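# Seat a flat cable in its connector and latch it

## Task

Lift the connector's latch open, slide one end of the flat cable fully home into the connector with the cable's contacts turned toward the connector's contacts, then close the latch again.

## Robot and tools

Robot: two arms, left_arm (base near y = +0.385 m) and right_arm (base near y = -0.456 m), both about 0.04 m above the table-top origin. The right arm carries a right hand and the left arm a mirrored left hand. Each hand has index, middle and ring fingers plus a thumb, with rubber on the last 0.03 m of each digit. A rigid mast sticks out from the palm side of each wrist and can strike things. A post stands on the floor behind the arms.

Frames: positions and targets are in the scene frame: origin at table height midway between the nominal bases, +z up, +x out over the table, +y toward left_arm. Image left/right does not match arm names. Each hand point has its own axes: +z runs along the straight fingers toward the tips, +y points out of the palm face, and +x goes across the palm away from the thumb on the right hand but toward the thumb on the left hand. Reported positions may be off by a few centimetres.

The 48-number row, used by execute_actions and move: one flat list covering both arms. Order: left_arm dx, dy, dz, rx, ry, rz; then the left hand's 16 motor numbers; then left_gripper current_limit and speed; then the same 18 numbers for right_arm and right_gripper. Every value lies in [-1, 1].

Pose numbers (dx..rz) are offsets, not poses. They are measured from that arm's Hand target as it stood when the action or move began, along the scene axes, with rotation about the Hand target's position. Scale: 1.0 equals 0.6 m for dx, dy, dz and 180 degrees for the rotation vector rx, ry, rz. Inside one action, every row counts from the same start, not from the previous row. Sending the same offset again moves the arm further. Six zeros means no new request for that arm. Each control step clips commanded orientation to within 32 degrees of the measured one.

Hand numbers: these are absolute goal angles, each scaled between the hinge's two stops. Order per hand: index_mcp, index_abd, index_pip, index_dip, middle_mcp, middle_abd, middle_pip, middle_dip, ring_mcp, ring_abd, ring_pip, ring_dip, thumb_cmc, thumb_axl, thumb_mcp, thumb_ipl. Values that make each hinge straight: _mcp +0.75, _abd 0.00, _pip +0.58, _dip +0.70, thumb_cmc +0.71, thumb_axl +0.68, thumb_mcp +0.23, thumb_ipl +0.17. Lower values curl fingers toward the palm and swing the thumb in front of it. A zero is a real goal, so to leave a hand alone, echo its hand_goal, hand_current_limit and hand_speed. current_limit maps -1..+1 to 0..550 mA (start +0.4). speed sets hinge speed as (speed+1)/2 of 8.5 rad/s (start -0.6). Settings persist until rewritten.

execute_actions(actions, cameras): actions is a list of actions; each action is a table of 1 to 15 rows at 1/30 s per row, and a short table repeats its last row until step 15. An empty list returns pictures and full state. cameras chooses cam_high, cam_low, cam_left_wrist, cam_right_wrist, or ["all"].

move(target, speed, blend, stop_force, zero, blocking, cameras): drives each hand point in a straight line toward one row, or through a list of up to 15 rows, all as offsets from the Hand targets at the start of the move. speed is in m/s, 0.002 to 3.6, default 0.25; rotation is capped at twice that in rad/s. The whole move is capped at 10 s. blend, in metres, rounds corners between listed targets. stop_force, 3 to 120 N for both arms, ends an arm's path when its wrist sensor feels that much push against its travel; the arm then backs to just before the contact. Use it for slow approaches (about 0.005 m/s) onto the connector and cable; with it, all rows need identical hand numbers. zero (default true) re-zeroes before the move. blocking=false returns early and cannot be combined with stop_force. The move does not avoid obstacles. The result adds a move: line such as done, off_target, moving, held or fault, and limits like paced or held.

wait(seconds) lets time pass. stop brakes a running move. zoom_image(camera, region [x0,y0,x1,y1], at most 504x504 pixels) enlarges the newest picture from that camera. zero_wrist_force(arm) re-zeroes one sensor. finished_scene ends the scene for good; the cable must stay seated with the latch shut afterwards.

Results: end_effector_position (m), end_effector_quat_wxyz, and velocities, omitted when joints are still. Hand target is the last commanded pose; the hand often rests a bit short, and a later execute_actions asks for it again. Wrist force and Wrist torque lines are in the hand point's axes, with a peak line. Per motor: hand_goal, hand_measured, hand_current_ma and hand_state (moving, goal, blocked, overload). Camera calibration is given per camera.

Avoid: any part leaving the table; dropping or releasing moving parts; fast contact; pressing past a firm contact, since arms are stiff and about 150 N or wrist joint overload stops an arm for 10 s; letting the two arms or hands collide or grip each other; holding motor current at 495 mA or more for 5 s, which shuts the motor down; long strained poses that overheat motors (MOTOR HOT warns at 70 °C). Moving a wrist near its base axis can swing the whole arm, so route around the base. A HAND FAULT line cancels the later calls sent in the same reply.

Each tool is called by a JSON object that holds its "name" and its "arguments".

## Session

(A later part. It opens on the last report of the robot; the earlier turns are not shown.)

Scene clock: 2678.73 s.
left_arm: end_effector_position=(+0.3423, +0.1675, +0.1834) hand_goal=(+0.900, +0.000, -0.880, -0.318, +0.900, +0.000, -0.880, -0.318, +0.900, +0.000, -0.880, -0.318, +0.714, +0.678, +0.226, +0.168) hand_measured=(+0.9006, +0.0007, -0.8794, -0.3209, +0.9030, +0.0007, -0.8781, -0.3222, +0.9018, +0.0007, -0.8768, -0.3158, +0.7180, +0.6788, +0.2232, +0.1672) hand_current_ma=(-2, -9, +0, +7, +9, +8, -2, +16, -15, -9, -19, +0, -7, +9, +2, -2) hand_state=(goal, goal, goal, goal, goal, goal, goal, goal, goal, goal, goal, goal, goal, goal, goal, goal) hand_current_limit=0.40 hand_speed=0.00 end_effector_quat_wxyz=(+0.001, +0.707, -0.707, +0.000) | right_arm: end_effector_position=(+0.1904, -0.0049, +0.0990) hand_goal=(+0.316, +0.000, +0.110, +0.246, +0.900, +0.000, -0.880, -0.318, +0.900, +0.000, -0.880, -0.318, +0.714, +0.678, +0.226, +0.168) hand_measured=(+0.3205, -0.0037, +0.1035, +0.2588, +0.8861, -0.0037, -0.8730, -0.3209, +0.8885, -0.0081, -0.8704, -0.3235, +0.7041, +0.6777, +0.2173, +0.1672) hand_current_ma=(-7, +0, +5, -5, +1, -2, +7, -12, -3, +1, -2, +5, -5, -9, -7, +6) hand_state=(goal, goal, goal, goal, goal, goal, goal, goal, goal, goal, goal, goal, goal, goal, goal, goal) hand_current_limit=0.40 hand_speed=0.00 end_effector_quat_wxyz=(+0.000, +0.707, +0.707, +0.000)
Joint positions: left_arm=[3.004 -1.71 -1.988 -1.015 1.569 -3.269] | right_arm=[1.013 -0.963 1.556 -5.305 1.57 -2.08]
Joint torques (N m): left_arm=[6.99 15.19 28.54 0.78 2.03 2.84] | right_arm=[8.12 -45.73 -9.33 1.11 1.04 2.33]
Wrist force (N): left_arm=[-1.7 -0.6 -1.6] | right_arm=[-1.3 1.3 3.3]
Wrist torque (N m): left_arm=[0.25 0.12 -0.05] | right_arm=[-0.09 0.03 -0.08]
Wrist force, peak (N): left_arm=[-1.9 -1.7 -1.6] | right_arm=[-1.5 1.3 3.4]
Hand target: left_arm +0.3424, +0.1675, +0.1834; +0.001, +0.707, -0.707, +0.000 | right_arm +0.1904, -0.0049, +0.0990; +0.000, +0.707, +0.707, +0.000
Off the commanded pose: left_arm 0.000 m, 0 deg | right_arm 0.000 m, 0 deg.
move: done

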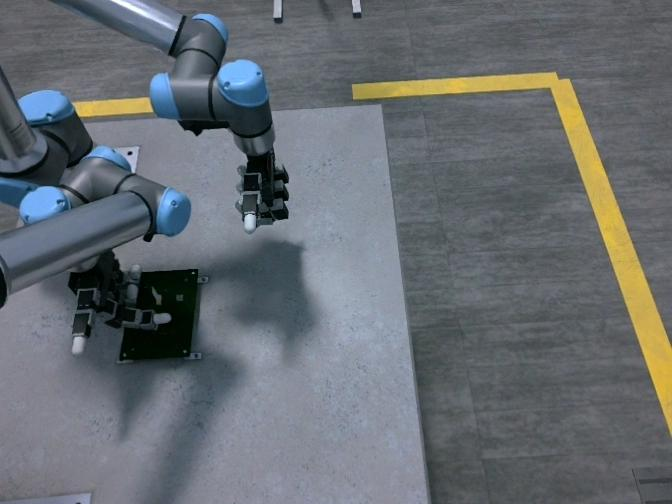

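{"name": "move", "arguments": {"target": [[0,0,0,0,0,0,0.9,0,-0.88,-0.319,0.9,0,-0.88,-0.319,0.9,0,-0.88,-0.319,0.714,0.678,0.226,0.168,0.4,0, 0.04,0,0,0,0,0,0.315,0,0.11,0.246,0.9,0,-0.88,-0.319,0.9,0,-0.88,-0.319,0.714,0.678,0.226,0.168,0.4,0]], "speed": 0.006, "stop_force": 3, "cameras": ["cam_left_wrist","cam_right_wrist"]}}

{"name": "zoom_image", "arguments": {"camera": "cam_left_wrist", "region": [0, 60, 110, 170]}}

Scene clock: 2687.17 s.
left_arm: end_effector_position=(+0.3424, +0.1675, +0.1834) hand_goal=(+0.900, +0.000, -0.880, -0.318, +0.900, +0.000, -0.880, -0.318, +0.900, +0.000, -0.880, -0.318, +0.714, +0.678, +0.226, +0.168) hand_measured=(+0.9006, -0.0008, -0.8781, -0.3209, +0.9018, -0.0008, -0.8781, -0.3222, +0.9018, +0.0021, -0.8768, -0.3171, +0.7167, +0.6788, +0.2232, +0.1672) hand_current_ma=(-3, +9, +5, -1, +15, +11, +0, -3, -14, -7, +5, -5, -12, +12, -6, +7) hand_state=(goal, goal, goal, goal, goal, goal, goal, goal, goal, goal, goal, goal, goal, goal, goal, goal) hand_current_limit=0.40 hand_speed=0.00 end_effector_quat_wxyz=(+0.001, +0.707, -0.707, +0.000) | right_arm: end_effector_position=(+0.1977, -0.0049, +0.0989) hand_goal=(+0.316, +0.000, +0.110, +0.246, +0.900, +0.000, -0.880, -0.318, +0.900, +0.000, -0.880, -0.318, +0.714, +0.678, +0.226, +0.168) hand_measured=(+0.3241, -0.0052, +0.1009, +0.2601, +0.8849, -0.0037, -0.8730, -0.3209, +0.8885, -0.0081, -0.8704, -0.3247, +0.7041, +0.6777, +0.2163, +0.1681) hand_current_ma=(-1, -5, +4, +7, -12, +2, +3, -4, -4, -2, +12, +5, -11, +3, -14, +10) hand_state=(goal, goal, goal, goal, goal, goal, goal, goal, goal, goal, goal, goal, goal, goal, goal, goal) hand_current_limit=0.40 hand_speed=0.00 end_effector_quat_wxyz=(+0.000, +0.707, +0.707, +0.000)
Joint positions: left_arm=[3.004 -1.711 -1.987 -1.015 1.569 -3.269] | right_arm=[0.999 -0.959 1.55 -5.302 1.57 -2.094]
Joint torques (N m): left_arm=[5.87 14.71 28.26 0.63 2.18 2.74] | right_arm=[8.03 -44.84 -8.15 0.3 1.86 2.27]
Wrist force (N): left_arm=[-1.6 -0.5 -1.7] | right_arm=[-1.5 -1.3 -0.3]
Wrist torque (N m): left_arm=[0.27 0.11 -0.04] | right_arm=[0.10 0.02 -0.10]
Wrist force, peak (N): left_arm=[-2.0 -0.6 -1.9] | right_arm=[-1.4 1.3 3.5]
Hand target: left_arm +0.3424, +0.1675, +0.1834; +0.001, +0.707, -0.707, +0.000 | right_arm +0.1977, -0.0049, +0.0990; +0.000, +0.707, +0.707, +0.000 (not the last commanded pose)
Off the commanded pose: left_arm 0.000 m, 0 deg | right_arm 0.017 m, 0 deg.
move: contact (right_arm)
cam_left_wrist: T_world_to_cam=[[0.65255, 0.75771, -0.00761, -0.37979], [0.52662, -0.44627, 0.72354, -0.28033], [0.54484, -0.47615, -0.69024, 0.14938]] pos_world=[0.31407, 0.2338, 0.30305]
cam_right_wrist: T_world_to_cam=[[0.66381, -0.74787, -0.00671, -0.10316], [-0.53392, -0.48014, 0.69599, -0.00178], [-0.52373, -0.45842, -0.71802, 0.30491]] pos_world=[0.22722, 0.06177, 0.21948]

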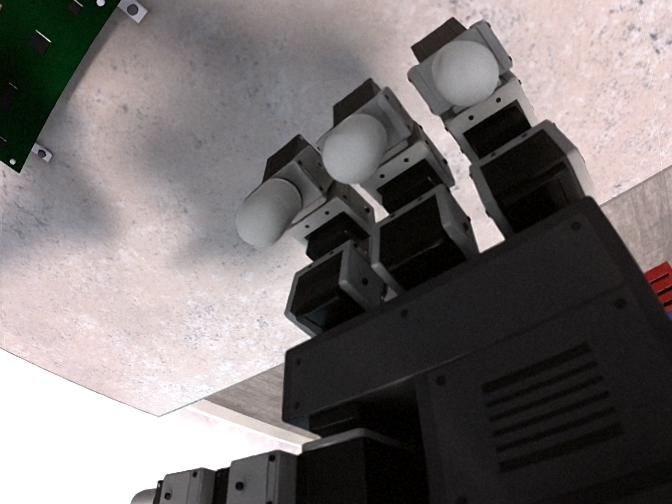

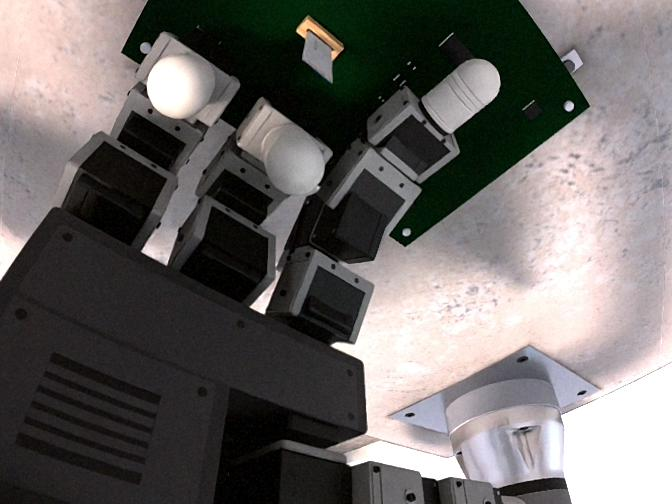

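Scaled by 4.582 from the camera's image (finer frame: 960x720).

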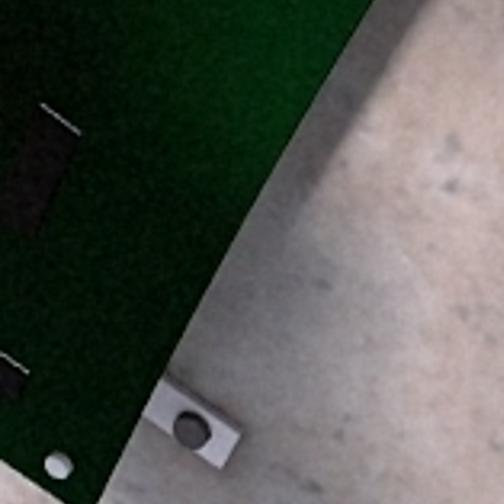

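{"name": "move", "arguments": {"target": [[0,0,0,0,0,0,0.9,0,-0.88,-0.319,0.9,0,-0.88,-0.319,0.9,0,-0.88,-0.319,0.714,0.678,0.226,0.168,0.4,0, 0.01,0,0.001,0,0,0,0.315,0,0.11,0.246,0.9,0,-0.88,-0.319,0.9,0,-0.88,-0.319,0.714,0.678,0.226,0.168,0.4,0]], "speed": 0.01}}

{"name": "move", "arguments": {"target": [[0,0,0,0,0,0,0.9,0,-0.88,-0.319,0.9,0,-0.88,-0.319,0.9,0,-0.88,-0.319,0.714,0.678,0.226,0.168,0.4,0, 0.006,0,0.002,0,0,0,0.315,0,0.11,0.246,0.9,0,-0.88,-0.319,0.9,0,-0.88,-0.319,0.714,0.678,0.226,0.168,0.4,0]], "speed": 0.01}}

Scene clock: 2702.37 s.
left_arm: end_effector_position=(+0.3424, +0.1675, +0.1834) hand_goal=(+0.900, +0.000, -0.880, -0.318, +0.900, +0.000, -0.880, -0.318, +0.900, +0.000, -0.880, -0.318, +0.714, +0.678, +0.226, +0.168) hand_measured=(+0.9006, +0.0007, -0.8794, -0.3222, +0.9018, +0.0007, -0.8794, -0.3222, +0.9018, +0.0007, -0.8768, -0.3158, +0.7167, +0.6788, +0.2232, +0.1672) hand_current_ma=(-12, -11, -7, +8, +14, +8, -4, +8, -3, -2, -4, -5, -1, +11, +9, -2) hand_state=(goal, goal, goal, goal, goal, goal, goal, goal, goal, goal, goal, goal, goal, goal, goal, goal) hand_current_limit=0.40 hand_speed=0.00 end_effector_quat_wxyz=(+0.001, +0.707, -0.707, +0.000) | right_arm: end_effector_position=(+0.2037, -0.0049, +0.0996) hand_goal=(+0.316, +0.000, +0.110, +0.246, +0.900, +0.000, -0.880, -0.318, +0.900, +0.000, -0.880, -0.318, +0.714, +0.678, +0.226, +0.168) hand_measured=(+0.4375, -0.0081, -0.0697, +0.2588, +0.8861, -0.0052, -0.8730, -0.3209, +0.8885, -0.0066, -0.8704, -0.3247, +0.7054, +0.6777, +0.2173, +0.1681) hand_current_ma=(+89, -1, -145, -1, -2, +6, -2, -1, -5, -8, +14, +3, +0, +4, -9, +20) hand_state=(blocked, goal, blocked, goal, goal, goal, goal, goal, goal, goal, goal, goal, goal, goal, goal, goal) hand_current_limit=0.40 hand_speed=0.00 end_effector_quat_wxyz=(+0.000, +0.707, +0.707, +0.000)
Joint positions: left_arm=[3.004 -1.711 -1.987 -1.015 1.569 -3.269] | right_arm=[0.988 -0.957 1.544 -5.299 1.57 -2.105]
Joint torques (N m): left_arm=[4.48 13.98 28.87 0.66 2.29 2.43] | right_arm=[-16.67 -12.93 -20.55 -4.47 2.52 -3.77]
Wrist force (N): left_arm=[-1.8 -0.5 -1.5] | right_arm=[-2.2 -29.2 -37.6]
Wrist torque (N m): left_arm=[0.25 0.13 -0.05] | right_arm=[2.34 -0.51 0.39]
Wrist force, peak (N): left_arm=[-1.9 -0.7 -1.9] | right_arm=[-2.7 -32.1 -41.1]
Hand target: left_arm +0.3424, +0.1675, +0.1834; +0.001, +0.707, -0.707, +0.000 | right_arm +0.2037, -0.0049, +0.0996; +0.000, +0.707, +0.707, +0.000
Off the commanded pose: left_arm 0.000 m, 0 deg | right_arm 0.000 m, 0 deg.
move: done

Scene clock: 2703.17 s.
left_arm: end_effector_position=(+0.3424, +0.1675, +0.1834) hand_goal=(+0.900, +0.000, -0.880, -0.318, +0.900, +0.000, -0.880, -0.318, +0.900, +0.000, -0.880, -0.318, +0.714, +0.678, +0.226, +0.168) hand_measured=(+0.9006, -0.0008, -0.8794, -0.3209, +0.9018, +0.0007, -0.8794, -0.3222, +0.9018, +0.0007, -0.8768, -0.3158, +0.7167, +0.6788, +0.2232, +0.1672) hand_current_ma=(-10, +4, -8, -2, +10, +16, -1, +9, -9, -7, -2, +0, -16, +8, -10, +0) hand_state=(goal, goal, goal, goal, goal, goal, goal, goal, goal, goal, goal, goal, goal, goal, goal, goal) hand_current_limit=0.40 hand_speed=0.00 end_effector_quat_wxyz=(+0.001, +0.707, -0.707, +0.000) | right_arm: end_effector_position=(+0.2073, -0.0049, +0.1008) hand_goal=(+0.316, +0.000, +0.110, +0.246, +0.900, +0.000, -0.880, -0.318, +0.900, +0.000, -0.880, -0.318, +0.714, +0.678, +0.226, +0.168) hand_measured=(+0.4954, -0.0066, -0.1365, +0.2588, +0.8861, -0.0052, -0.8730, -0.3209, +0.8897, -0.0066, -0.8691, -0.3247, +0.7054, +0.6767, +0.2173, +0.1672) hand_current_ma=(+147, +0, -213, +3, +2, +1, +5, -7, -5, -11, +9, +1, +5, +4, -13, +4) hand_state=(blocked, goal, blocked, goal, goal, goal, goal, goal, goal, goal, goal, goal, goal, goal, goal, goal) hand_current_limit=0.40 hand_speed=0.00 end_effector_quat_wxyz=(+0.000, +0.707, +0.707, +0.000)
Joint positions: left_arm=[3.004 -1.711 -1.987 -1.015 1.569 -3.269] | right_arm=[0.982 -0.957 1.54 -5.295 1.57 -2.111]
Joint torques (N m): left_arm=[4.82 14.99 28.61 0.78 2.36 2.76] | right_arm=[-17.29 -10.04 -19.15 -5.34 3.21 -3.76]
Wrist force (N): left_arm=[-1.9 -0.4 -1.7] | right_arm=[-2.6 -31.4 -42.4]
Wrist torque (N m): left_arm=[0.27 0.15 -0.07] | right_arm=[2.72 -0.51 0.39]
Wrist force, peak (N): left_arm=[-1.9 -0.6 -1.8] | right_arm=[-2.6 -32.3 -43.4]
Hand target: left_arm +0.3424, +0.1675, +0.1834; +0.001, +0.707, -0.707, +0.000 | right_arm +0.2073, -0.0049, +0.1008; +0.000, +0.707, +0.707, +0.000
Off the commanded pose: left_arm 0.000 m, 0 deg | right_arm 0.000 m, 0 deg.
move: done

{"name": "move", "arguments": {"target": [[0,0,0,0,0,0,0.9,0,-0.88,-0.319,0.9,0,-0.88,-0.319,0.9,0,-0.88,-0.319,0.714,0.678,0.226,0.168,0.4,0, -0.025,0,0.0,0,0,0,0.315,0,0.11,0.246,0.9,0,-0.88,-0.319,0.9,0,-0.88,-0.319,0.714,0.678,0.226,0.168,0.4,0]], "speed": 0.02}}

{"name": "move", "arguments": {"target": [[0,0,0,0,0,0,0.9,0,-0.88,-0.319,0.9,0,-0.88,-0.319,0.9,0,-0.88,-0.319,0.714,0.678,0.226,0.168,0.4,0, 0,0,0.08,0,0,0,0.315,0,0.11,0.246,0.9,0,-0.88,-0.319,0.9,0,-0.88,-0.319,0.714,0.678,0.226,0.168,0.4,0]], "speed": 0.05, "cameras": ["cam_right_wrist"]}}

{"name": "zoom_image", "arguments": {"camera": "cam_right_wrist", "region": [360, 0, 540, 140]}}

Scene clock: 2714.80 s.
left_arm: end_effector_position=(+0.3424, +0.1675, +0.1834) hand_goal=(+0.900, +0.000, -0.880, -0.318, +0.900, +0.000, -0.880, -0.318, +0.900, +0.000, -0.880, -0.318, +0.714, +0.678, +0.226, +0.168) hand_measured=(+0.9006, -0.0008, -0.8794, -0.3209, +0.9018, -0.0008, -0.8781, -0.3222, +0.9018, +0.0021, -0.8768, -0.3158, +0.7167, +0.6788, +0.2232, +0.1672) hand_current_ma=(-1, -5, +0, +9, +10, +16, -4, +3, -14, -7, -2, -1, +0, +2, +20, -6) hand_state=(goal, goal, goal, goal, goal, goal, goal, goal, goal, goal, goal, goal, goal, goal, goal, goal) hand_current_limit=0.40 hand_speed=0.00 end_effector_quat_wxyz=(+0.001, +0.707, -0.707, +0.000) | right_arm: end_effector_position=(+0.1925, -0.0049, +0.1008) hand_goal=(+0.316, +0.000, +0.110, +0.246, +0.900, +0.000, -0.880, -0.318, +0.900, +0.000, -0.880, -0.318, +0.714, +0.678, +0.226, +0.168) hand_measured=(+0.3434, -0.0037, +0.1048, +0.2601, +0.8849, -0.0023, -0.8730, -0.3209, +0.8885, -0.0081, -0.8704, -0.3235, +0.7029, +0.6777, +0.2173, +0.1681) hand_current_ma=(-4, -7, +5, +6, -5, +4, +1, +5, -6, -3, +7, +0, +3, -1, -14, +8) hand_state=(blocked, goal, goal, goal, goal, goal, goal, goal, goal, goal, goal, goal, goal, goal, goal, goal) hand_current_limit=0.40 hand_speed=0.00 end_effector_quat_wxyz=(+0.000, +0.707, +0.707, +0.000)
Joint positions: left_arm=[3.004 -1.711 -1.987 -1.015 1.569 -3.269] | right_arm=[1.009 -0.964 1.553 -5.3 1.57 -2.084]
Joint torques (N m): left_arm=[3.05 14.98 29.93 0.8 2.3 2.43] | right_arm=[9.13 -46.58 -9.74 0.84 -2.08 2.38]
Wrist force (N): left_arm=[-1.7 -0.6 -1.7] | right_arm=[-0.9 2.2 3.5]
Wrist torque (N m): left_arm=[0.26 0.13 -0.05] | right_arm=[0.07 -0.05 -0.14]
Wrist force, peak (N): left_arm=[-1.9 -0.5 -2.0] | right_arm=[-2.4 -31.5 -42.8]
Hand target: left_arm +0.3424, +0.1675, +0.1834; +0.001, +0.707, -0.707, +0.000 | right_arm +0.1923, -0.0049, +0.1008; +0.000, +0.707, +0.707, +0.000
Off the commanded pose: left_arm 0.000 m, 0 deg | right_arm 0.000 m, 0 deg.
move: done

Scene clock: 2716.23 s.
left_arm: end_effector_position=(+0.3424, +0.1675, +0.1834) hand_goal=(+0.900, +0.000, -0.880, -0.318, +0.900, +0.000, -0.880, -0.318, +0.900, +0.000, -0.880, -0.318, +0.714, +0.678, +0.226, +0.168) hand_measured=(+0.9006, +0.0007, -0.8794, -0.3209, +0.9030, -0.0008, -0.8794, -0.3222, +0.9018, +0.0021, -0.8768, -0.3171, +0.7167, +0.6788, +0.2232, +0.1681) hand_current_ma=(-3, +0, -6, +2, +13, +10, +0, +5, -11, +0, -10, -11, -11, +1, -2, +11) hand_state=(goal, goal, goal, goal, goal, goal, goal, goal, goal, goal, goal, goal, goal, goal, goal, goal) hand_current_limit=0.40 hand_speed=0.00 end_effector_quat_wxyz=(+0.001, +0.707, -0.707, +0.000) | right_arm: end_effector_position=(+0.1923, -0.0049, +0.1487) hand_goal=(+0.316, +0.000, +0.110, +0.246, +0.900, +0.000, -0.880, -0.318, +0.900, +0.000, -0.880, -0.318, +0.714, +0.678, +0.226, +0.168) hand_measured=(+0.3446, -0.0037, +0.1073, +0.2588, +0.8849, -0.0052, -0.8730, -0.3196, +0.8885, -0.0081, -0.8691, -0.3235, +0.7029, +0.6767, +0.2173, +0.1681) hand_current_ma=(-4, +2, -2, -1, +7, +7, -2, -1, -5, -9, +10, +3, -7, -6, -19, +1) hand_state=(blocked, goal, goal, goal, goal, goal, goal, goal, goal, goal, goal, goal, goal, goal, goal, goal) hand_current_limit=0.40 hand_speed=0.00 end_effector_quat_wxyz=(+0.000, +0.707, +0.707, +0.000)
Joint positions: left_arm=[3.004 -1.711 -1.987 -1.015 1.569 -3.269] | right_arm=[1.009 -1.022 1.508 -5.198 1.57 -2.084]
Joint torques (N m): left_arm=[3.81 13.79 28.07 0.92 2.19 2.55] | right_arm=[8.06 -45.31 -23.27 3.76 -0.45 2.21]
Wrist force (N): left_arm=[-1.7 -0.5 -1.9] | right_arm=[-0.8 2.1 3.7]
Wrist torque (N m): left_arm=[0.28 0.12 -0.05] | right_arm=[0.06 -0.03 -0.15]
Wrist force, peak (N): left_arm=[-2.0 -0.5 -1.8] | right_arm=[-0.8 2.0 4.0]
Hand target: left_arm +0.3424, +0.1675, +0.1834; +0.001, +0.707, -0.707, +0.000 | right_arm +0.1923, -0.0049, +0.1488; +0.000, +0.707, +0.707, +0.000
Off the commanded pose: left_arm 0.000 m, 0 deg | right_arm 0.000 m, 0 deg.
move: done
cam_right_wrist: T_world_to_cam=[[0.66381, -0.74787, -0.00671, -0.09924], [-0.53392, -0.48014, 0.69599, -0.03925], [-0.52373, -0.45842, -0.71802, 0.33777]] pos_world=[0.22182, 0.06177, 0.26918]

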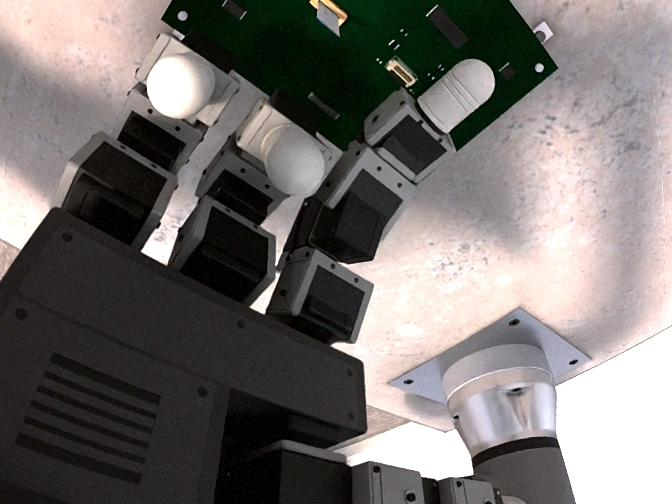

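Scaled by 2.800 from the camera's image (finer frame: 960x720).

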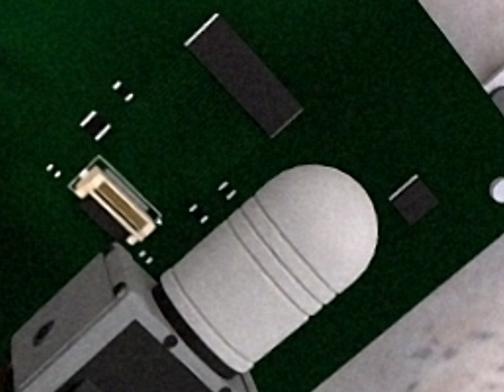

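{"name": "zoom_image", "arguments": {"camera": "cam_right_wrist", "region": [375, 45, 431, 101]}}

Scaled by 9.000 from the camera's image (finer frame: 960x720).

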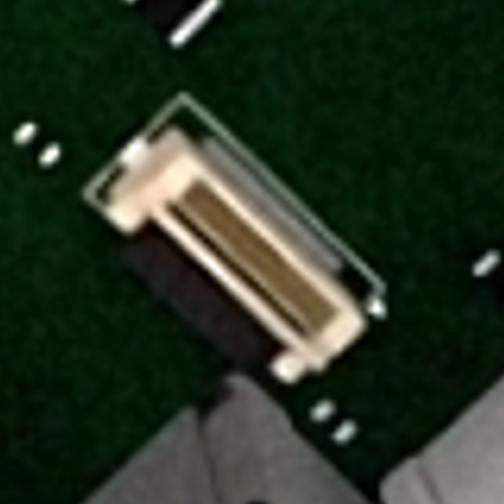

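{"name": "move", "arguments": {"target": [[0,0,0,0,0,0,0.9,0,-0.88,-0.319,0.9,0,-0.88,-0.319,0.9,0,-0.88,-0.319,0.714,0.678,0.226,0.168,0.4,0, -0.05,0,0.22,0,0,0,0.9,0,-0.88,-0.319,0.9,0,-0.88,-0.319,0.9,0,-0.88,-0.319,0.714,0.678,0.226,0.168,0.4,0],[0,0,0,0,0,0,0.9,0,-0.88,-0.319,0.9,0,-0.88,-0.319,0.9,0,-0.88,-0.319,0.714,0.678,0.226,0.168,0.4,0, -0.26,0.153,0.22,0.3019,0.4312,-0.3019,0.9,0,-0.88,-0.319,0.9,0,-0.88,-0.319,0.9,0,-0.88,-0.319,0.714,0.678,0.226,0.168,0.4,0]], "speed": 0.25, "cameras": ["cam_high"]}}

Scene clock: 2808.00 s.
left_arm: end_effector_position=(+0.3424, +0.1675, +0.1834) hand_goal=(+0.900, +0.000, -0.880, -0.318, +0.900, +0.000, -0.880, -0.318, +0.900, +0.000, -0.880, -0.318, +0.714, +0.678, +0.226, +0.168) hand_measured=(+0.9006, -0.0008, -0.8794, -0.3209, +0.9030, +0.0007, -0.8781, -0.3222, +0.9018, +0.0007, -0.8768, -0.3171, +0.7180, +0.6788, +0.2242, +0.1672) hand_current_ma=(-2, +7, -5, -7, +17, +7, +3, +9, -10, +9, -4, -10, -7, +7, +11, +7) hand_state=(goal, goal, goal, goal, goal, goal, goal, goal, goal, goal, goal, goal, goal, goal, goal, goal) hand_current_limit=0.40 hand_speed=0.00 end_effector_quat_wxyz=(+0.001, +0.707, -0.707, +0.000) | right_arm: end_effector_position=(+0.0366, +0.0867, +0.2812) hand_goal=(+0.900, +0.000, -0.880, -0.318, +0.900, +0.000, -0.880, -0.318, +0.900, +0.000, -0.880, -0.318, +0.714, +0.678, +0.226, +0.168) hand_measured=(+0.8837, -0.0037, -0.8704, -0.3222, +0.8825, +0.0007, -0.8730, -0.3209, +0.8837, +0.0007, -0.8704, -0.3235, +0.6916, +0.6777, +0.2173, +0.1681) hand_current_ma=(-17, -6, +13, -7, +5, +8, +13, +1, -8, -11, +10, +8, -14, -7, -10, +13) hand_state=(goal, goal, goal, goal, goal, goal, goal, goal, goal, goal, goal, goal, blocked, goal, goal, goal) hand_current_limit=0.40 hand_speed=0.00 end_effector_quat_wxyz=(-0.641, +0.742, +0.148, -0.130)
Joint positions: left_arm=[3.004 -1.711 -1.987 -1.015 1.569 -3.269] | right_arm=[0.772 -1.518 1.858 -6.284 0.446 -0.305]
Joint torques (N m): left_arm=[0.6 15.04 28.49 0.9 2.22 1.95] | right_arm=[8.36 -28.69 -14.39 -1.38 1.22 2.38]
Wrist force (N): left_arm=[-1.8 -0.5 -1.8] | right_arm=[-1.3 1.0 4.9]
Wrist torque (N m): left_arm=[0.27 0.13 -0.06] | right_arm=[-0.06 0.06 -0.19]
Wrist force, peak (N): left_arm=[-2.0 -0.6 -1.9] | right_arm=[-0.8 2.5 5.1]
Hand target: left_arm +0.3424, +0.1675, +0.1834; +0.001, +0.707, -0.707, +0.000 | right_arm +0.0363, +0.0869, +0.2808; -0.697, +0.696, +0.123, -0.123
Off the commanded pose: left_arm 0.000 m, 0 deg | right_arm 0.000 m, 9 deg.
joint sent to its limit (right arm) — joint 4 (wrist 1), lower limit. The joint targets are off in orientation, not in position.
move: off_target (right_arm)

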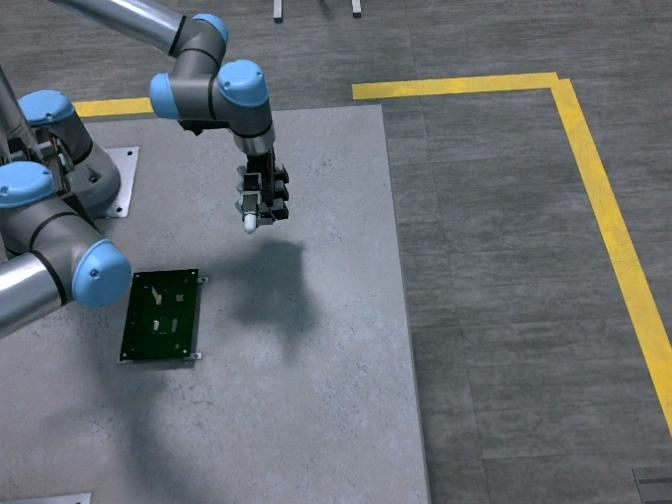

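{"name": "execute_actions", "arguments": {"actions": []}}

Scene clock: 2862.37 s.
left_arm: end_effector_position=(+0.3424, +0.1675, +0.1834) hand_goal=(+0.900, +0.000, -0.880, -0.318, +0.900, +0.000, -0.880, -0.318, +0.900, +0.000, -0.880, -0.318, +0.714, +0.678, +0.226, +0.168) hand_measured=(+0.9006, -0.0008, -0.8781, -0.3222, +0.9018, +0.0007, -0.8781, -0.3222, +0.9018, +0.0007, -0.8781, -0.3158, +0.7167, +0.6788, +0.2232, +0.1681) hand_current_ma=(-11, +8, -1, -1, +11, +15, -7, +7, -8, +3, +0, -7, -10, +13, -1, +10) hand_state=(goal, goal, goal, goal, goal, goal, goal, goal, goal, goal, goal, goal, goal, goal, goal, goal) hand_current_limit=0.40 hand_speed=0.00 end_effector_quat_wxyz=(+0.001, +0.707, -0.707, +0.000) | right_arm: end_effector_position=(+0.0365, +0.0867, +0.2812) hand_goal=(+0.900, +0.000, -0.880, -0.318, +0.900, +0.000, -0.880, -0.318, +0.900, +0.000, -0.880, -0.318, +0.714, +0.678, +0.226, +0.168) hand_measured=(+0.8837, -0.0037, -0.8691, -0.3209, +0.8825, -0.0008, -0.8730, -0.3209, +0.8837, -0.0008, -0.8704, -0.3235, +0.6903, +0.6767, +0.2173, +0.1681) hand_current_ma=(-17, -4, +7, -4, -3, -2, +11, -2, -9, -1, +13, +2, -7, -3, -16, +11) hand_state=(goal, goal, goal, goal, goal, goal, goal, goal, goal, goal, goal, goal, blocked, goal, goal, goal) hand_current_limit=0.40 hand_speed=0.00 end_effector_quat_wxyz=(-0.641, +0.742, +0.148, -0.130)
Joint positions: left_arm=[3.004 -1.711 -1.987 -1.015 1.569 -3.269] | right_arm=[0.772 -1.518 1.859 -6.284 0.446 -0.305]
Joint velocities: within noise
Joint torques (N m): left_arm=[0.72 14.94 27.93 1.12 2.38 1.95] | right_arm=[8.82 -28.93 -14.18 -1.36 1.33 2.25]
Wrist force (N): left_arm=[-1.9 -0.4 -1.6] | right_arm=[-1.5 0.7 5.2]
Wrist torque (N m): left_arm=[0.27 0.15 -0.07] | right_arm=[-0.11 0.08 -0.21]
Wrist force, peak (N): left_arm=[-2.0 -0.5 -1.9] | right_arm=[-1.5 0.6 5.5]
Hand target: left_arm +0.3424, +0.1675, +0.1834; +0.001, +0.707, -0.707, +0.000 | right_arm +0.0363, +0.0869, +0.2808; -0.697, +0.696, +0.123, -0.123
Off the commanded pose: left_arm 0.000 m, 0 deg | right_arm 0.000 m, 9 deg.
camera_calibration:
cam_left_wrist: T_world_to_cam=[[0.65255, 0.75771, -0.00761, -0.37979], [0.52662, -0.44627, 0.72354, -0.28033], [0.54484, -0.47615, -0.69024, 0.14938]] pos_world=[0.31407, 0.2338, 0.30305]
cam_right_wrist: T_world_to_cam=[[-0.65806, -0.37207, -0.65462, 0.27144], [-0.20422, -0.74861, 0.63078, -0.14105], [-0.72474, 0.54878, 0.41664, -0.00563]] pos_world=[0.14574, -0.00151, 0.26901]

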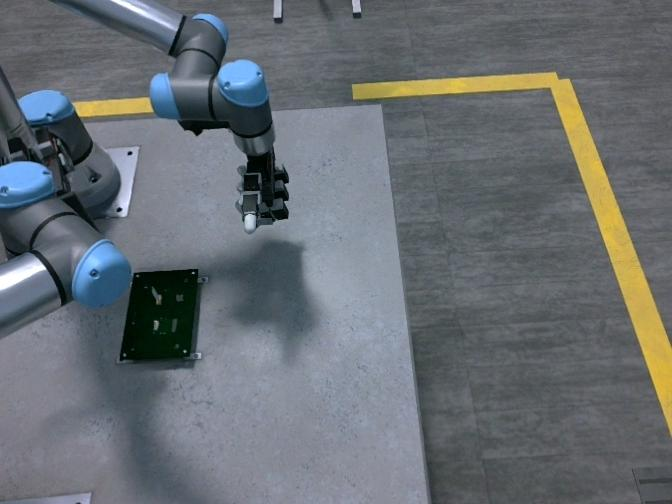

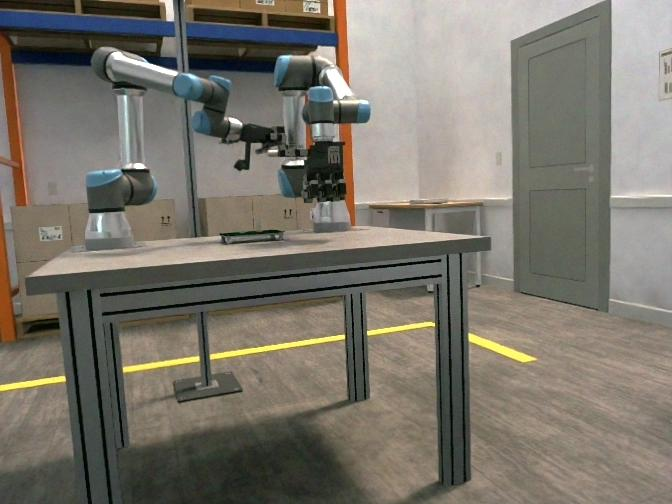

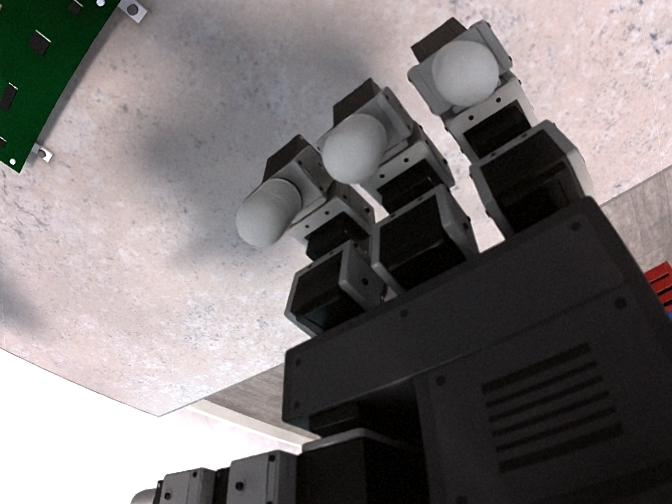

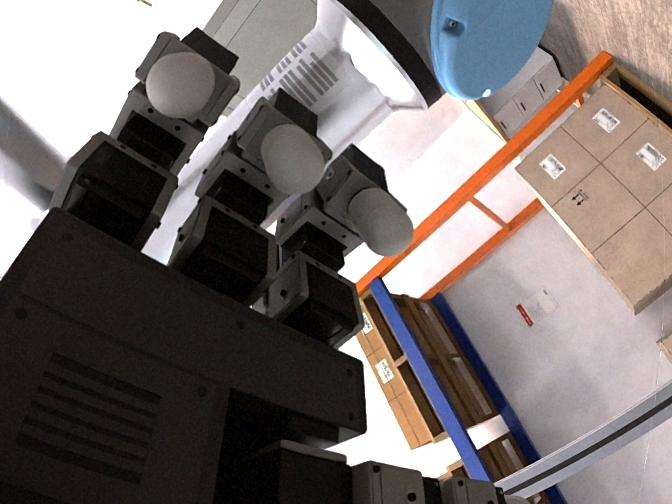

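{"name": "move", "arguments": {"target": [0,0,0,0,0,0,0.9,0,-0.88,-0.319,0.9,0,-0.88,-0.319,0.9,0,-0.88,-0.319,0.714,0.678,0.226,0.168,0.4,0,0.19,-0.395,0.067,-0.302,-0.431,0.3015,0.9,0,-0.88,-0.319,0.9,0,-0.88,-0.319,0.9,0,-0.88,-0.319,0.714,0.678,0.226,0.168,0.4,0], "speed": 0.2}}

{"name": "move", "arguments": {"target": [-0.237,-0.206,-0.147,0,0,0,0.9,0,-0.88,-0.319,0.9,0,-0.88,-0.319,0.9,0,-0.88,-0.319,0.714,0.678,0.226,0.168,0.4,0,0,0,0,0,0,0,0.9,0,-0.88,-0.319,0.9,0,-0.88,-0.319,0.9,0,-0.88,-0.319,0.714,0.678,0.226,0.168,0.4,0], "speed": 0.15, "cameras": ["cam_left_wrist","cam_high"]}}

Scene clock: 2887.37 s.
left_arm: end_effector_position=(+0.3424, +0.1675, +0.1834) hand_goal=(+0.900, +0.000, -0.880, -0.318, +0.900, +0.000, -0.880, -0.318, +0.900, +0.000, -0.880, -0.318, +0.714, +0.678, +0.226, +0.168) hand_measured=(+0.9006, -0.0008, -0.8794, -0.3222, +0.9018, +0.0007, -0.8781, -0.3222, +0.9018, +0.0007, -0.8768, -0.3171, +0.7180, +0.6777, +0.2222, +0.1672) hand_current_ma=(+7, +4, -1, +5, +21, -6, -2, +1, -12, -10, -6, +0, -7, +4, +5, +14) hand_state=(goal, goal, goal, goal, goal, goal, goal, goal, goal, goal, goal, goal, goal, goal, goal, goal) hand_current_limit=0.40 hand_speed=0.00 end_effector_quat_wxyz=(+0.001, +0.707, -0.707, +0.000) | right_arm: end_effector_position=(+0.1503, -0.1501, +0.3210) hand_goal=(+0.900, +0.000, -0.880, -0.318, +0.900, +0.000, -0.880, -0.318, +0.900, +0.000, -0.880, -0.318, +0.714, +0.678, +0.226, +0.168) hand_measured=(+0.8861, -0.0037, -0.8704, -0.3222, +0.8837, +0.0007, -0.8730, -0.3196, +0.8873, -0.0008, -0.8704, -0.3247, +0.7016, +0.6767, +0.2173, +0.1672) hand_current_ma=(-4, -11, +5, +0, +2, +9, -1, -14, -6, +2, +10, +1, -2, -1, -16, +4) hand_state=(goal, goal, goal, goal, goal, goal, goal, goal, goal, goal, goal, goal, goal, goal, goal, goal) hand_current_limit=0.40 hand_speed=0.00 end_effector_quat_wxyz=(+0.000, +0.707, +0.707, +0.000)
Joint positions: left_arm=[3.004 -1.711 -1.987 -1.015 1.569 -3.269] | right_arm=[0.899 -1.516 1.702 -4.898 1.57 -2.192]
Joint torques (N m): left_arm=[0.73 14.2 27.81 1.17 2.19 1.4] | right_arm=[8.37 -27.53 -11.25 0.83 1.95 -2.52]
Wrist force (N): left_arm=[-1.9 -0.6 -1.6] | right_arm=[-1.1 0.9 3.6]
Wrist torque (N m): left_arm=[0.23 0.15 -0.06] | right_arm=[-0.20 0.04 -0.09]
Wrist force, peak (N): left_arm=[-2.2 -0.6 -1.8] | right_arm=[-1.5 0.3 5.4]
Hand target: left_arm +0.3424, +0.1675, +0.1834; +0.001, +0.707, -0.707, +0.000 | right_arm +0.1503, -0.1501, +0.3210; +0.000, +0.707, +0.707, +0.000
Off the commanded pose: left_arm 0.000 m, 0 deg | right_arm 0.000 m, 0 deg.
move: done

Scene clock: 2889.37 s.
left_arm: end_effector_position=(+0.2003, +0.0440, +0.0952) hand_goal=(+0.900, +0.000, -0.880, -0.318, +0.900, +0.000, -0.880, -0.318, +0.900, +0.000, -0.880, -0.318, +0.714, +0.678, +0.226, +0.168) hand_measured=(+0.9006, -0.0008, -0.8794, -0.3209, +0.9018, -0.0008, -0.8794, -0.3222, +0.9018, +0.0007, -0.8768, -0.3158, +0.7129, +0.6788, +0.2232, +0.1672) hand_current_ma=(-4, -12, -2, +1, +10, +3, -5, -1, -7, -7, -9, +7, -10, +0, -1, +0) hand_state=(goal, goal, goal, goal, goal, goal, goal, goal, goal, goal, goal, goal, goal, goal, goal, goal) hand_current_limit=0.40 hand_speed=0.00 end_effector_quat_wxyz=(+0.001, +0.707, -0.707, +0.000) | right_arm: end_effector_position=(+0.1503, -0.1501, +0.3210) hand_goal=(+0.900, +0.000, -0.880, -0.318, +0.900, +0.000, -0.880, -0.318, +0.900, +0.000, -0.880, -0.318, +0.714, +0.678, +0.226, +0.168) hand_measured=(+0.8861, -0.0037, -0.8704, -0.3209, +0.8837, +0.0007, -0.8730, -0.3209, +0.8873, +0.0007, -0.8704, -0.3235, +0.7029, +0.6777, +0.2173, +0.1681) hand_current_ma=(-13, -4, -5, -11, -5, +15, +4, -6, -11, -3, +6, +11, +2, -4, -12, +0) hand_state=(goal, goal, goal, goal, goal, goal, goal, goal, goal, goal, goal, goal, goal, goal, goal, goal) hand_current_limit=0.40 hand_speed=0.00 end_effector_quat_wxyz=(+0.000, +0.707, +0.707, +0.000)
Joint positions: left_arm=[2.658 -1.753 -2.231 -0.729 1.569 -3.615] | right_arm=[0.899 -1.516 1.702 -4.898 1.57 -2.192]
Joint torques (N m): left_arm=[-6.35 11.52 8.63 3.57 2.32 -2.78] | right_arm=[8.8 -27.86 -12.87 1.03 1.93 -2.57]
Wrist force (N): left_arm=[-2.0 -0.6 -1.7] | right_arm=[-1.1 0.8 3.6]
Wrist torque (N m): left_arm=[0.25 0.16 0.04] | right_arm=[-0.22 0.03 -0.08]
Wrist force, peak (N): left_arm=[-2.5 -1.3 -2.2] | right_arm=[-1.1 1.1 4.0]
Hand target: left_arm +0.2002, +0.0439, +0.0952; +0.001, +0.707, -0.707, +0.000 | right_arm +0.1503, -0.1501, +0.3210; +0.000, +0.707, +0.707, +0.000
Off the commanded pose: left_arm 0.000 m, 0 deg | right_arm 0.000 m, 0 deg.
move: done
cam_left_wrist: T_world_to_cam=[[0.65255, 0.75771, -0.00761, -0.19408], [0.52662, -0.44627, 0.72354, -0.19691], [0.54484, -0.47615, -0.69024, 0.10714]] pos_world=[0.17197, 0.1102, 0.21495]
Images, in order (width x height): cam_high 672x504, cam_left_wrist 672x504.

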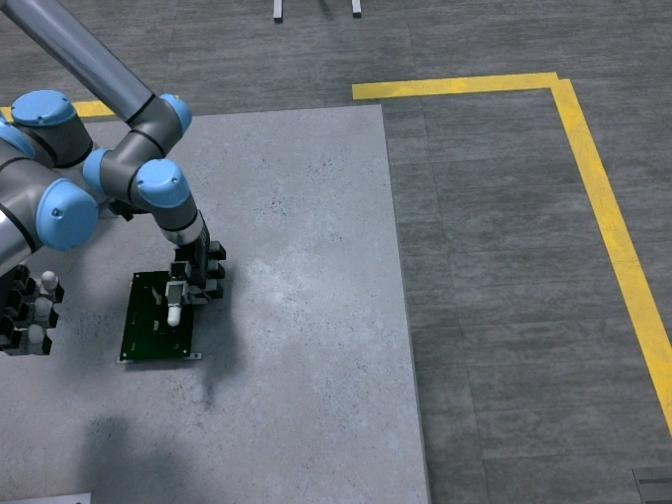

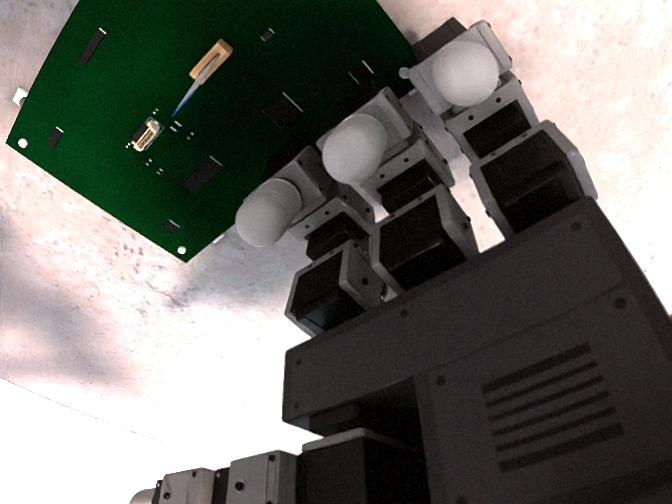

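{"name": "zoom_image", "arguments": {"camera": "cam_left_wrist", "region": [118, 100, 178, 160]}}

{"name": "zoom_image", "arguments": {"camera": "cam_left_wrist", "region": [120, 30, 240, 130]}}

Scaled by 8.400 from the camera's image (finer frame: 960x720).

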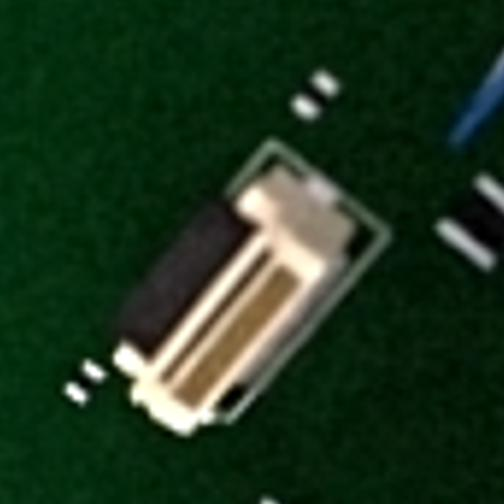

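Scaled by 4.200 from the camera's image (finer frame: 960x720).

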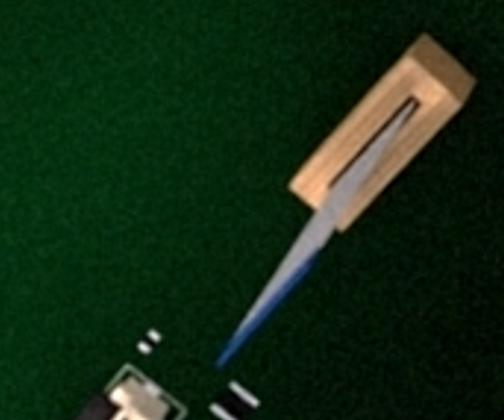

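{"name": "move", "arguments": {"target": [0.233,0.377,0.375,0,0,0,0.9,0,-0.88,-0.319,0.9,0,-0.88,-0.319,0.9,0,-0.88,-0.319,0.714,0.678,0.226,0.168,0.4,0,0,0,0,0,0,0,0.9,0,-0.88,-0.319,0.9,0,-0.88,-0.319,0.9,0,-0.88,-0.319,0.714,0.678,0.226,0.168,0.4,0], "speed": 0.25}}

{"name": "move", "arguments": {"target": [0,0,0,0,0,0,0.9,0,-0.88,-0.319,0.9,0,-0.88,-0.319,0.9,0,-0.88,-0.319,0.714,0.678,0.226,0.168,0.4,0,-0.0833,0.25,0,0,0.5,0,0.9,0,-0.88,-0.319,0.9,0,-0.88,-0.319,0.9,0,-0.88,-0.319,0.714,0.678,0.226,0.168,0.4,0], "speed": 0.2, "cameras": ["cam_high"]}}

Scene clock: 2972.17 s.
left_arm: end_effector_position=(+0.3399, +0.2700, +0.3201) hand_goal=(+0.900, +0.000, -0.880, -0.318, +0.900, +0.000, -0.880, -0.318, +0.900, +0.000, -0.880, -0.318, +0.714, +0.678, +0.226, +0.168) hand_measured=(+0.9006, -0.0008, -0.8794, -0.3222, +0.9018, -0.0008, -0.8781, -0.3222, +0.9018, +0.0007, -0.8768, -0.3158, +0.7167, +0.6788, +0.2232, +0.1681) hand_current_ma=(-6, -12, +5, +7, +17, +18, -4, +5, -5, -13, -2, -4, -5, +6, -8, -3) hand_state=(goal, goal, goal, goal, goal, goal, goal, goal, goal, goal, goal, goal, goal, goal, goal, goal) hand_current_limit=0.40 hand_speed=0.00 end_effector_quat_wxyz=(+0.001, +0.707, -0.707, +0.000) | right_arm: end_effector_position=(+0.1503, -0.1501, +0.3210) hand_goal=(+0.900, +0.000, -0.880, -0.318, +0.900, +0.000, -0.880, -0.318, +0.900, +0.000, -0.880, -0.318, +0.714, +0.678, +0.226, +0.168) hand_measured=(+0.8861, -0.0037, -0.8704, -0.3209, +0.8825, +0.0007, -0.8730, -0.3196, +0.8873, +0.0007, -0.8704, -0.3235, +0.7029, +0.6777, +0.2173, +0.1681) hand_current_ma=(-21, -9, +12, +0, +8, +7, +2, +0, -7, -2, +1, +6, -1, -2, -11, +8) hand_state=(goal, goal, goal, goal, goal, goal, goal, goal, goal, goal, goal, goal, goal, goal, goal, goal) hand_current_limit=0.40 hand_speed=0.00 end_effector_quat_wxyz=(+0.000, +0.707, +0.707, +0.000)
Joint positions: left_arm=[3.22 -1.509 -1.822 -1.382 1.57 -3.053] | right_arm=[0.899 -1.516 1.702 -4.898 1.57 -2.192]
Joint torques (N m): left_arm=[5.98 10.17 30.13 0.46 -2.52 3.27] | right_arm=[8.35 -27.18 -12.64 0.97 1.95 -2.59]
Wrist force (N): left_arm=[-1.7 -0.6 -1.6] | right_arm=[-1.2 1.1 3.8]
Wrist torque (N m): left_arm=[0.24 0.12 -0.05] | right_arm=[-0.19 0.05 -0.09]
Wrist force, peak (N): left_arm=[-2.4 -1.0 -2.5] | right_arm=[-1.1 1.2 4.2]
Hand target: left_arm +0.3400, +0.2701, +0.3202; +0.001, +0.707, -0.707, +0.000 | right_arm +0.1503, -0.1501, +0.3210; +0.000, +0.707, +0.707, +0.000
Off the commanded pose: left_arm 0.000 m, 0 deg | right_arm 0.000 m, 0 deg.
move: done

Scene clock: 2976.73 s.
left_arm: end_effector_position=(+0.3400, +0.2701, +0.3202) hand_goal=(+0.900, +0.000, -0.880, -0.318, +0.900, +0.000, -0.880, -0.318, +0.900, +0.000, -0.880, -0.318, +0.714, +0.678, +0.226, +0.168) hand_measured=(+0.9006, +0.0007, -0.8794, -0.3209, +0.9030, +0.0007, -0.8794, -0.3222, +0.9018, +0.0007, -0.8781, -0.3171, +0.7180, +0.6788, +0.2232, +0.1672) hand_current_ma=(-2, +0, -6, +3, +16, +3, -7, +12, -7, -2, -2, -3, +1, +9, -2, +14) hand_state=(goal, goal, goal, goal, goal, goal, goal, goal, goal, goal, goal, goal, goal, goal, goal, goal) hand_current_limit=0.40 hand_speed=0.00 end_effector_quat_wxyz=(+0.001, +0.707, -0.707, +0.000) | right_arm: end_effector_position=(+0.1004, -0.0001, +0.3210) hand_goal=(+0.900, +0.000, -0.880, -0.318, +0.900, +0.000, -0.880, -0.318, +0.900, +0.000, -0.880, -0.318, +0.714, +0.678, +0.226, +0.168) hand_measured=(+0.8837, -0.0037, -0.8704, -0.3209, +0.8825, +0.0007, -0.8730, -0.3209, +0.8849, -0.0008, -0.8704, -0.3247, +0.6916, +0.6767, +0.2183, +0.1672) hand_current_ma=(-25, -1, +3, -5, +3, +7, +14, -4, +0, -10, +4, -8, -3, -12, -4, +5) hand_state=(goal, goal, goal, goal, goal, goal, goal, goal, goal, goal, goal, goal, blocked, goal, goal, goal) hand_current_limit=0.40 hand_speed=0.00 end_effector_quat_wxyz=(+0.500, -0.500, -0.500, +0.500)
Joint positions: left_arm=[3.22 -1.509 -1.821 -1.383 1.57 -3.053] | right_arm=[0.679 -0.93 1.567 -3.778 0.842 -3.141]
Joint torques (N m): left_arm=[6.78 8.71 31.64 0.59 -2.55 3.07] | right_arm=[8.72 -28.87 -9.33 2.69 1.72 -2.57]
Wrist force (N): left_arm=[-1.7 -0.6 -1.7] | right_arm=[-1.3 0.7 5.8]
Wrist torque (N m): left_arm=[0.25 0.12 -0.04] | right_arm=[-0.16 0.00 -0.03]
Wrist force, peak (N): left_arm=[-1.8 -0.7 -1.9] | right_arm=[-1.1 0.6 5.9]
Hand target: left_arm +0.3400, +0.2701, +0.3202; +0.001, +0.707, -0.707, +0.000 | right_arm +0.1004, -0.0001, +0.3210; +0.500, -0.500, -0.500, +0.500
Off the commanded pose: left_arm 0.000 m, 0 deg | right_arm 0.000 m, 0 deg.
move: done

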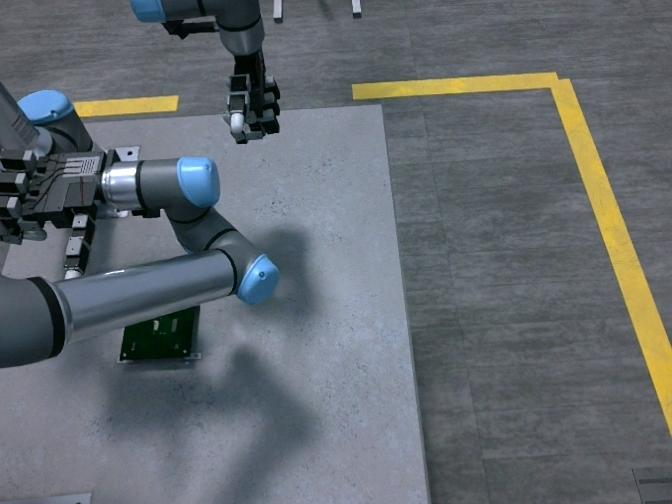

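{"name": "move", "arguments": {"target": [0,0,0,0,0,0,0.9,0,-0.88,-0.319,0.9,0,-0.88,-0.319,0.9,0,-0.88,-0.319,0.714,0.678,0.226,0.168,0.4,0,0.0167,0.05,0,0,0,-0.5,0.9,0,-0.88,-0.319,0.9,0,-0.88,-0.319,0.9,0,-0.88,-0.319,0.714,0.678,0.226,0.168,0.4,0], "speed": 0.2, "cameras": ["cam_high","cam_right_wrist"]}}

Scene clock: 2990.33 s.
left_arm: end_effector_position=(+0.3400, +0.2701, +0.3202) hand_goal=(+0.900, +0.000, -0.880, -0.318, +0.900, +0.000, -0.880, -0.318, +0.900, +0.000, -0.880, -0.318, +0.714, +0.678, +0.226, +0.168) hand_measured=(+0.9006, +0.0007, -0.8794, -0.3209, +0.9018, +0.0007, -0.8794, -0.3209, +0.9018, +0.0007, -0.8781, -0.3158, +0.7167, +0.6788, +0.2232, +0.1681) hand_current_ma=(-4, +2, +3, +0, +11, +3, -7, -2, -7, -3, +0, -2, -2, +8, +5, +5) hand_state=(goal, goal, goal, goal, goal, goal, goal, goal, goal, goal, goal, goal, goal, goal, goal, goal) hand_current_limit=0.40 hand_speed=0.00 end_effector_quat_wxyz=(+0.001, +0.707, -0.707, +0.000) | right_arm: end_effector_position=(+0.1104, +0.0298, +0.3210) hand_goal=(+0.900, +0.000, -0.880, -0.318, +0.900, +0.000, -0.880, -0.318, +0.900, +0.000, -0.880, -0.318, +0.714, +0.678, +0.226, +0.168) hand_measured=(+0.8837, -0.0037, -0.8704, -0.3209, +0.8825, -0.0008, -0.8730, -0.3209, +0.8837, -0.0008, -0.8691, -0.3235, +0.6903, +0.6777, +0.2193, +0.1672) hand_current_ma=(-19, -7, +15, -4, +0, +7, +8, -9, +3, -2, +8, +0, -7, -8, -11, -4) hand_state=(goal, goal, goal, goal, goal, goal, goal, goal, goal, goal, goal, goal, blocked, goal, goal, goal) hand_current_limit=0.40 hand_speed=0.00 end_effector_quat_wxyz=(+0.707, -0.707, +0.000, +0.000)
Joint positions: left_arm=[3.22 -1.509 -1.821 -1.383 1.57 -3.053] | right_arm=[0.549 -1.504 2.444 -4.083 -0.599 -3.14]
Joint torques (N m): left_arm=[6.01 9.36 30.75 0.59 -2.4 2.82] | right_arm=[8.8 -23.8 -6.92 0.33 -2.25 -2.55]
Wrist force (N): left_arm=[-1.5 -0.7 -1.7] | right_arm=[-1.0 0.5 5.6]
Wrist torque (N m): left_arm=[0.24 0.10 -0.03] | right_arm=[-0.20 -0.01 -0.04]
Wrist force, peak (N): left_arm=[-1.9 -0.6 -1.7] | right_arm=[-1.1 0.7 6.0]
Hand target: left_arm +0.3400, +0.2701, +0.3202; +0.001, +0.707, -0.707, +0.000 | right_arm +0.1104, +0.0299, +0.3210; +0.707, -0.707, +0.000, +0.000
Off the commanded pose: left_arm 0.000 m, 0 deg | right_arm 0.000 m, 0 deg.
move: done
cam_right_wrist: T_world_to_cam=[[-0.74867, 0.00703, -0.66291, 0.32628], [-0.47975, -0.69586, 0.53443, -0.13392], [-0.45754, 0.71814, 0.52434, -0.00669]] pos_world=[0.17697, -0.09068, 0.29137]

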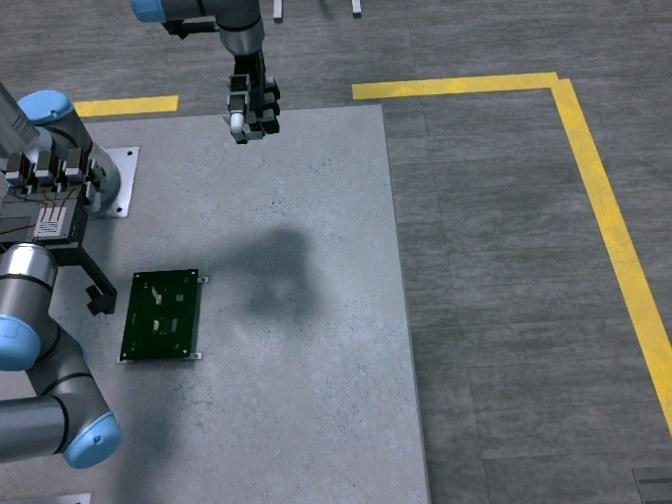

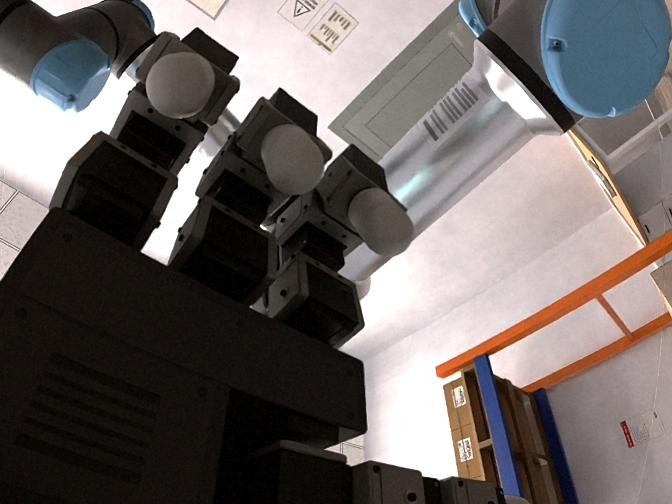

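{"name": "move", "arguments": {"target": [0,0,0,0,0,0,0.9,0,-0.88,-0.319,0.9,0,-0.88,-0.319,0.9,0,-0.88,-0.319,0.714,0.678,0.226,0.168,0.4,0,0.0377,-0.0038,-0.1,0,0,-0.25,0.9,0,-0.88,-0.319,0.9,0,-0.88,-0.319,0.9,0,-0.88,-0.319,0.714,0.678,0.226,0.168,0.4,0], "speed": 0.15, "cameras": ["cam_high","cam_right_wrist"]}}

Scene clock: 3001.70 s.
left_arm: end_effector_position=(+0.3400, +0.2701, +0.3202) hand_goal=(+0.900, +0.000, -0.880, -0.318, +0.900, +0.000, -0.880, -0.318, +0.900, +0.000, -0.880, -0.318, +0.714, +0.678, +0.226, +0.168) hand_measured=(+0.9018, -0.0008, -0.8794, -0.3209, +0.9018, -0.0008, -0.8794, -0.3222, +0.9018, +0.0021, -0.8781, -0.3171, +0.7180, +0.6788, +0.2232, +0.1681) hand_current_ma=(-1, -8, -1, +5, +10, +0, -14, +3, -6, -10, -5, -2, -7, -4, +4, +9) hand_state=(goal, goal, goal, goal, goal, goal, goal, goal, goal, goal, goal, goal, goal, goal, goal, goal) hand_current_limit=0.40 hand_speed=0.00 end_effector_quat_wxyz=(+0.001, +0.707, -0.707, +0.000) | right_arm: end_effector_position=(+0.1330, +0.0276, +0.2610) hand_goal=(+0.900, +0.000, -0.880, -0.318, +0.900, +0.000, -0.880, -0.318, +0.900, +0.000, -0.880, -0.318, +0.714, +0.678, +0.226, +0.168) hand_measured=(+0.8825, -0.0037, -0.8704, -0.3222, +0.8825, -0.0008, -0.8730, -0.3209, +0.8837, +0.0007, -0.8691, -0.3235, +0.6916, +0.6777, +0.2193, +0.1681) hand_current_ma=(-21, -7, +11, -8, -1, +1, +10, -5, -7, +1, +8, +1, -7, +10, -16, +15) hand_state=(goal, goal, goal, goal, goal, goal, goal, goal, goal, goal, goal, goal, blocked, goal, goal, goal) hand_current_limit=0.40 hand_speed=0.00 end_effector_quat_wxyz=(+0.654, -0.653, +0.271, -0.270)
Joint positions: left_arm=[3.22 -1.509 -1.821 -1.383 1.57 -3.053] | right_arm=[1.093 -1.284 2.45 -4.308 -1.928 -3.141]
Joint torques (N m): left_arm=[6.13 8.48 31.22 0.73 -2.3 2.92] | right_arm=[8.11 -10.96 -17.42 -3.16 -2.28 -2.5]
Wrist force (N): left_arm=[-1.8 -0.6 -1.7] | right_arm=[-0.9 0.5 5.6]
Wrist torque (N m): left_arm=[0.24 0.14 -0.05] | right_arm=[-0.19 -0.05 -0.02]
Wrist force, peak (N): left_arm=[-1.8 -0.5 -1.9] | right_arm=[-1.2 0.4 5.9]
Hand target: left_arm +0.3400, +0.2701, +0.3202; +0.001, +0.707, -0.707, +0.000 | right_arm +0.1330, +0.0276, +0.2610; +0.654, -0.653, +0.271, -0.271
Off the commanded pose: left_arm 0.000 m, 0 deg | right_arm 0.000 m, 0 deg.
move: done
cam_right_wrist: T_world_to_cam=[[-0.5245, 0.53432, -0.66288, 0.2591], [-0.83123, -0.15285, 0.5345, -0.06085], [0.18427, 0.83135, 0.52431, -0.05168]] pos_world=[0.09484, -0.10478, 0.23137]

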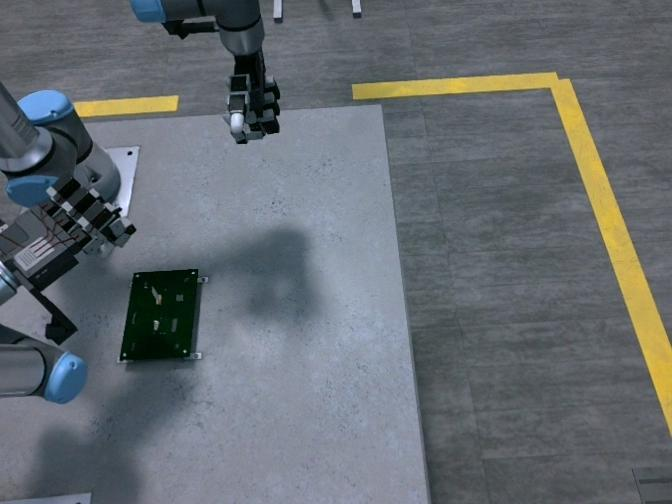

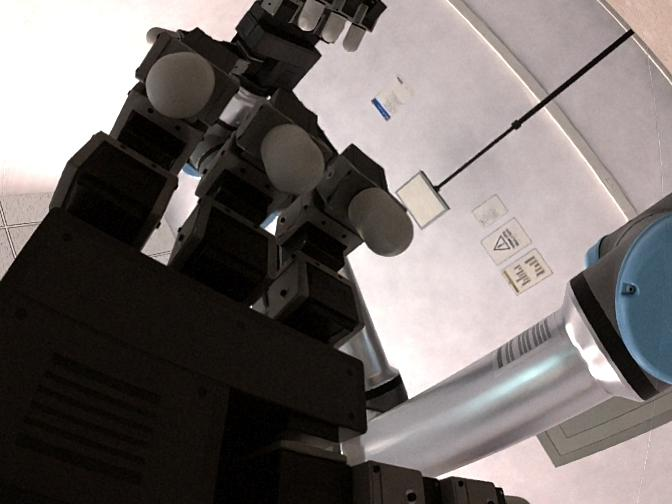

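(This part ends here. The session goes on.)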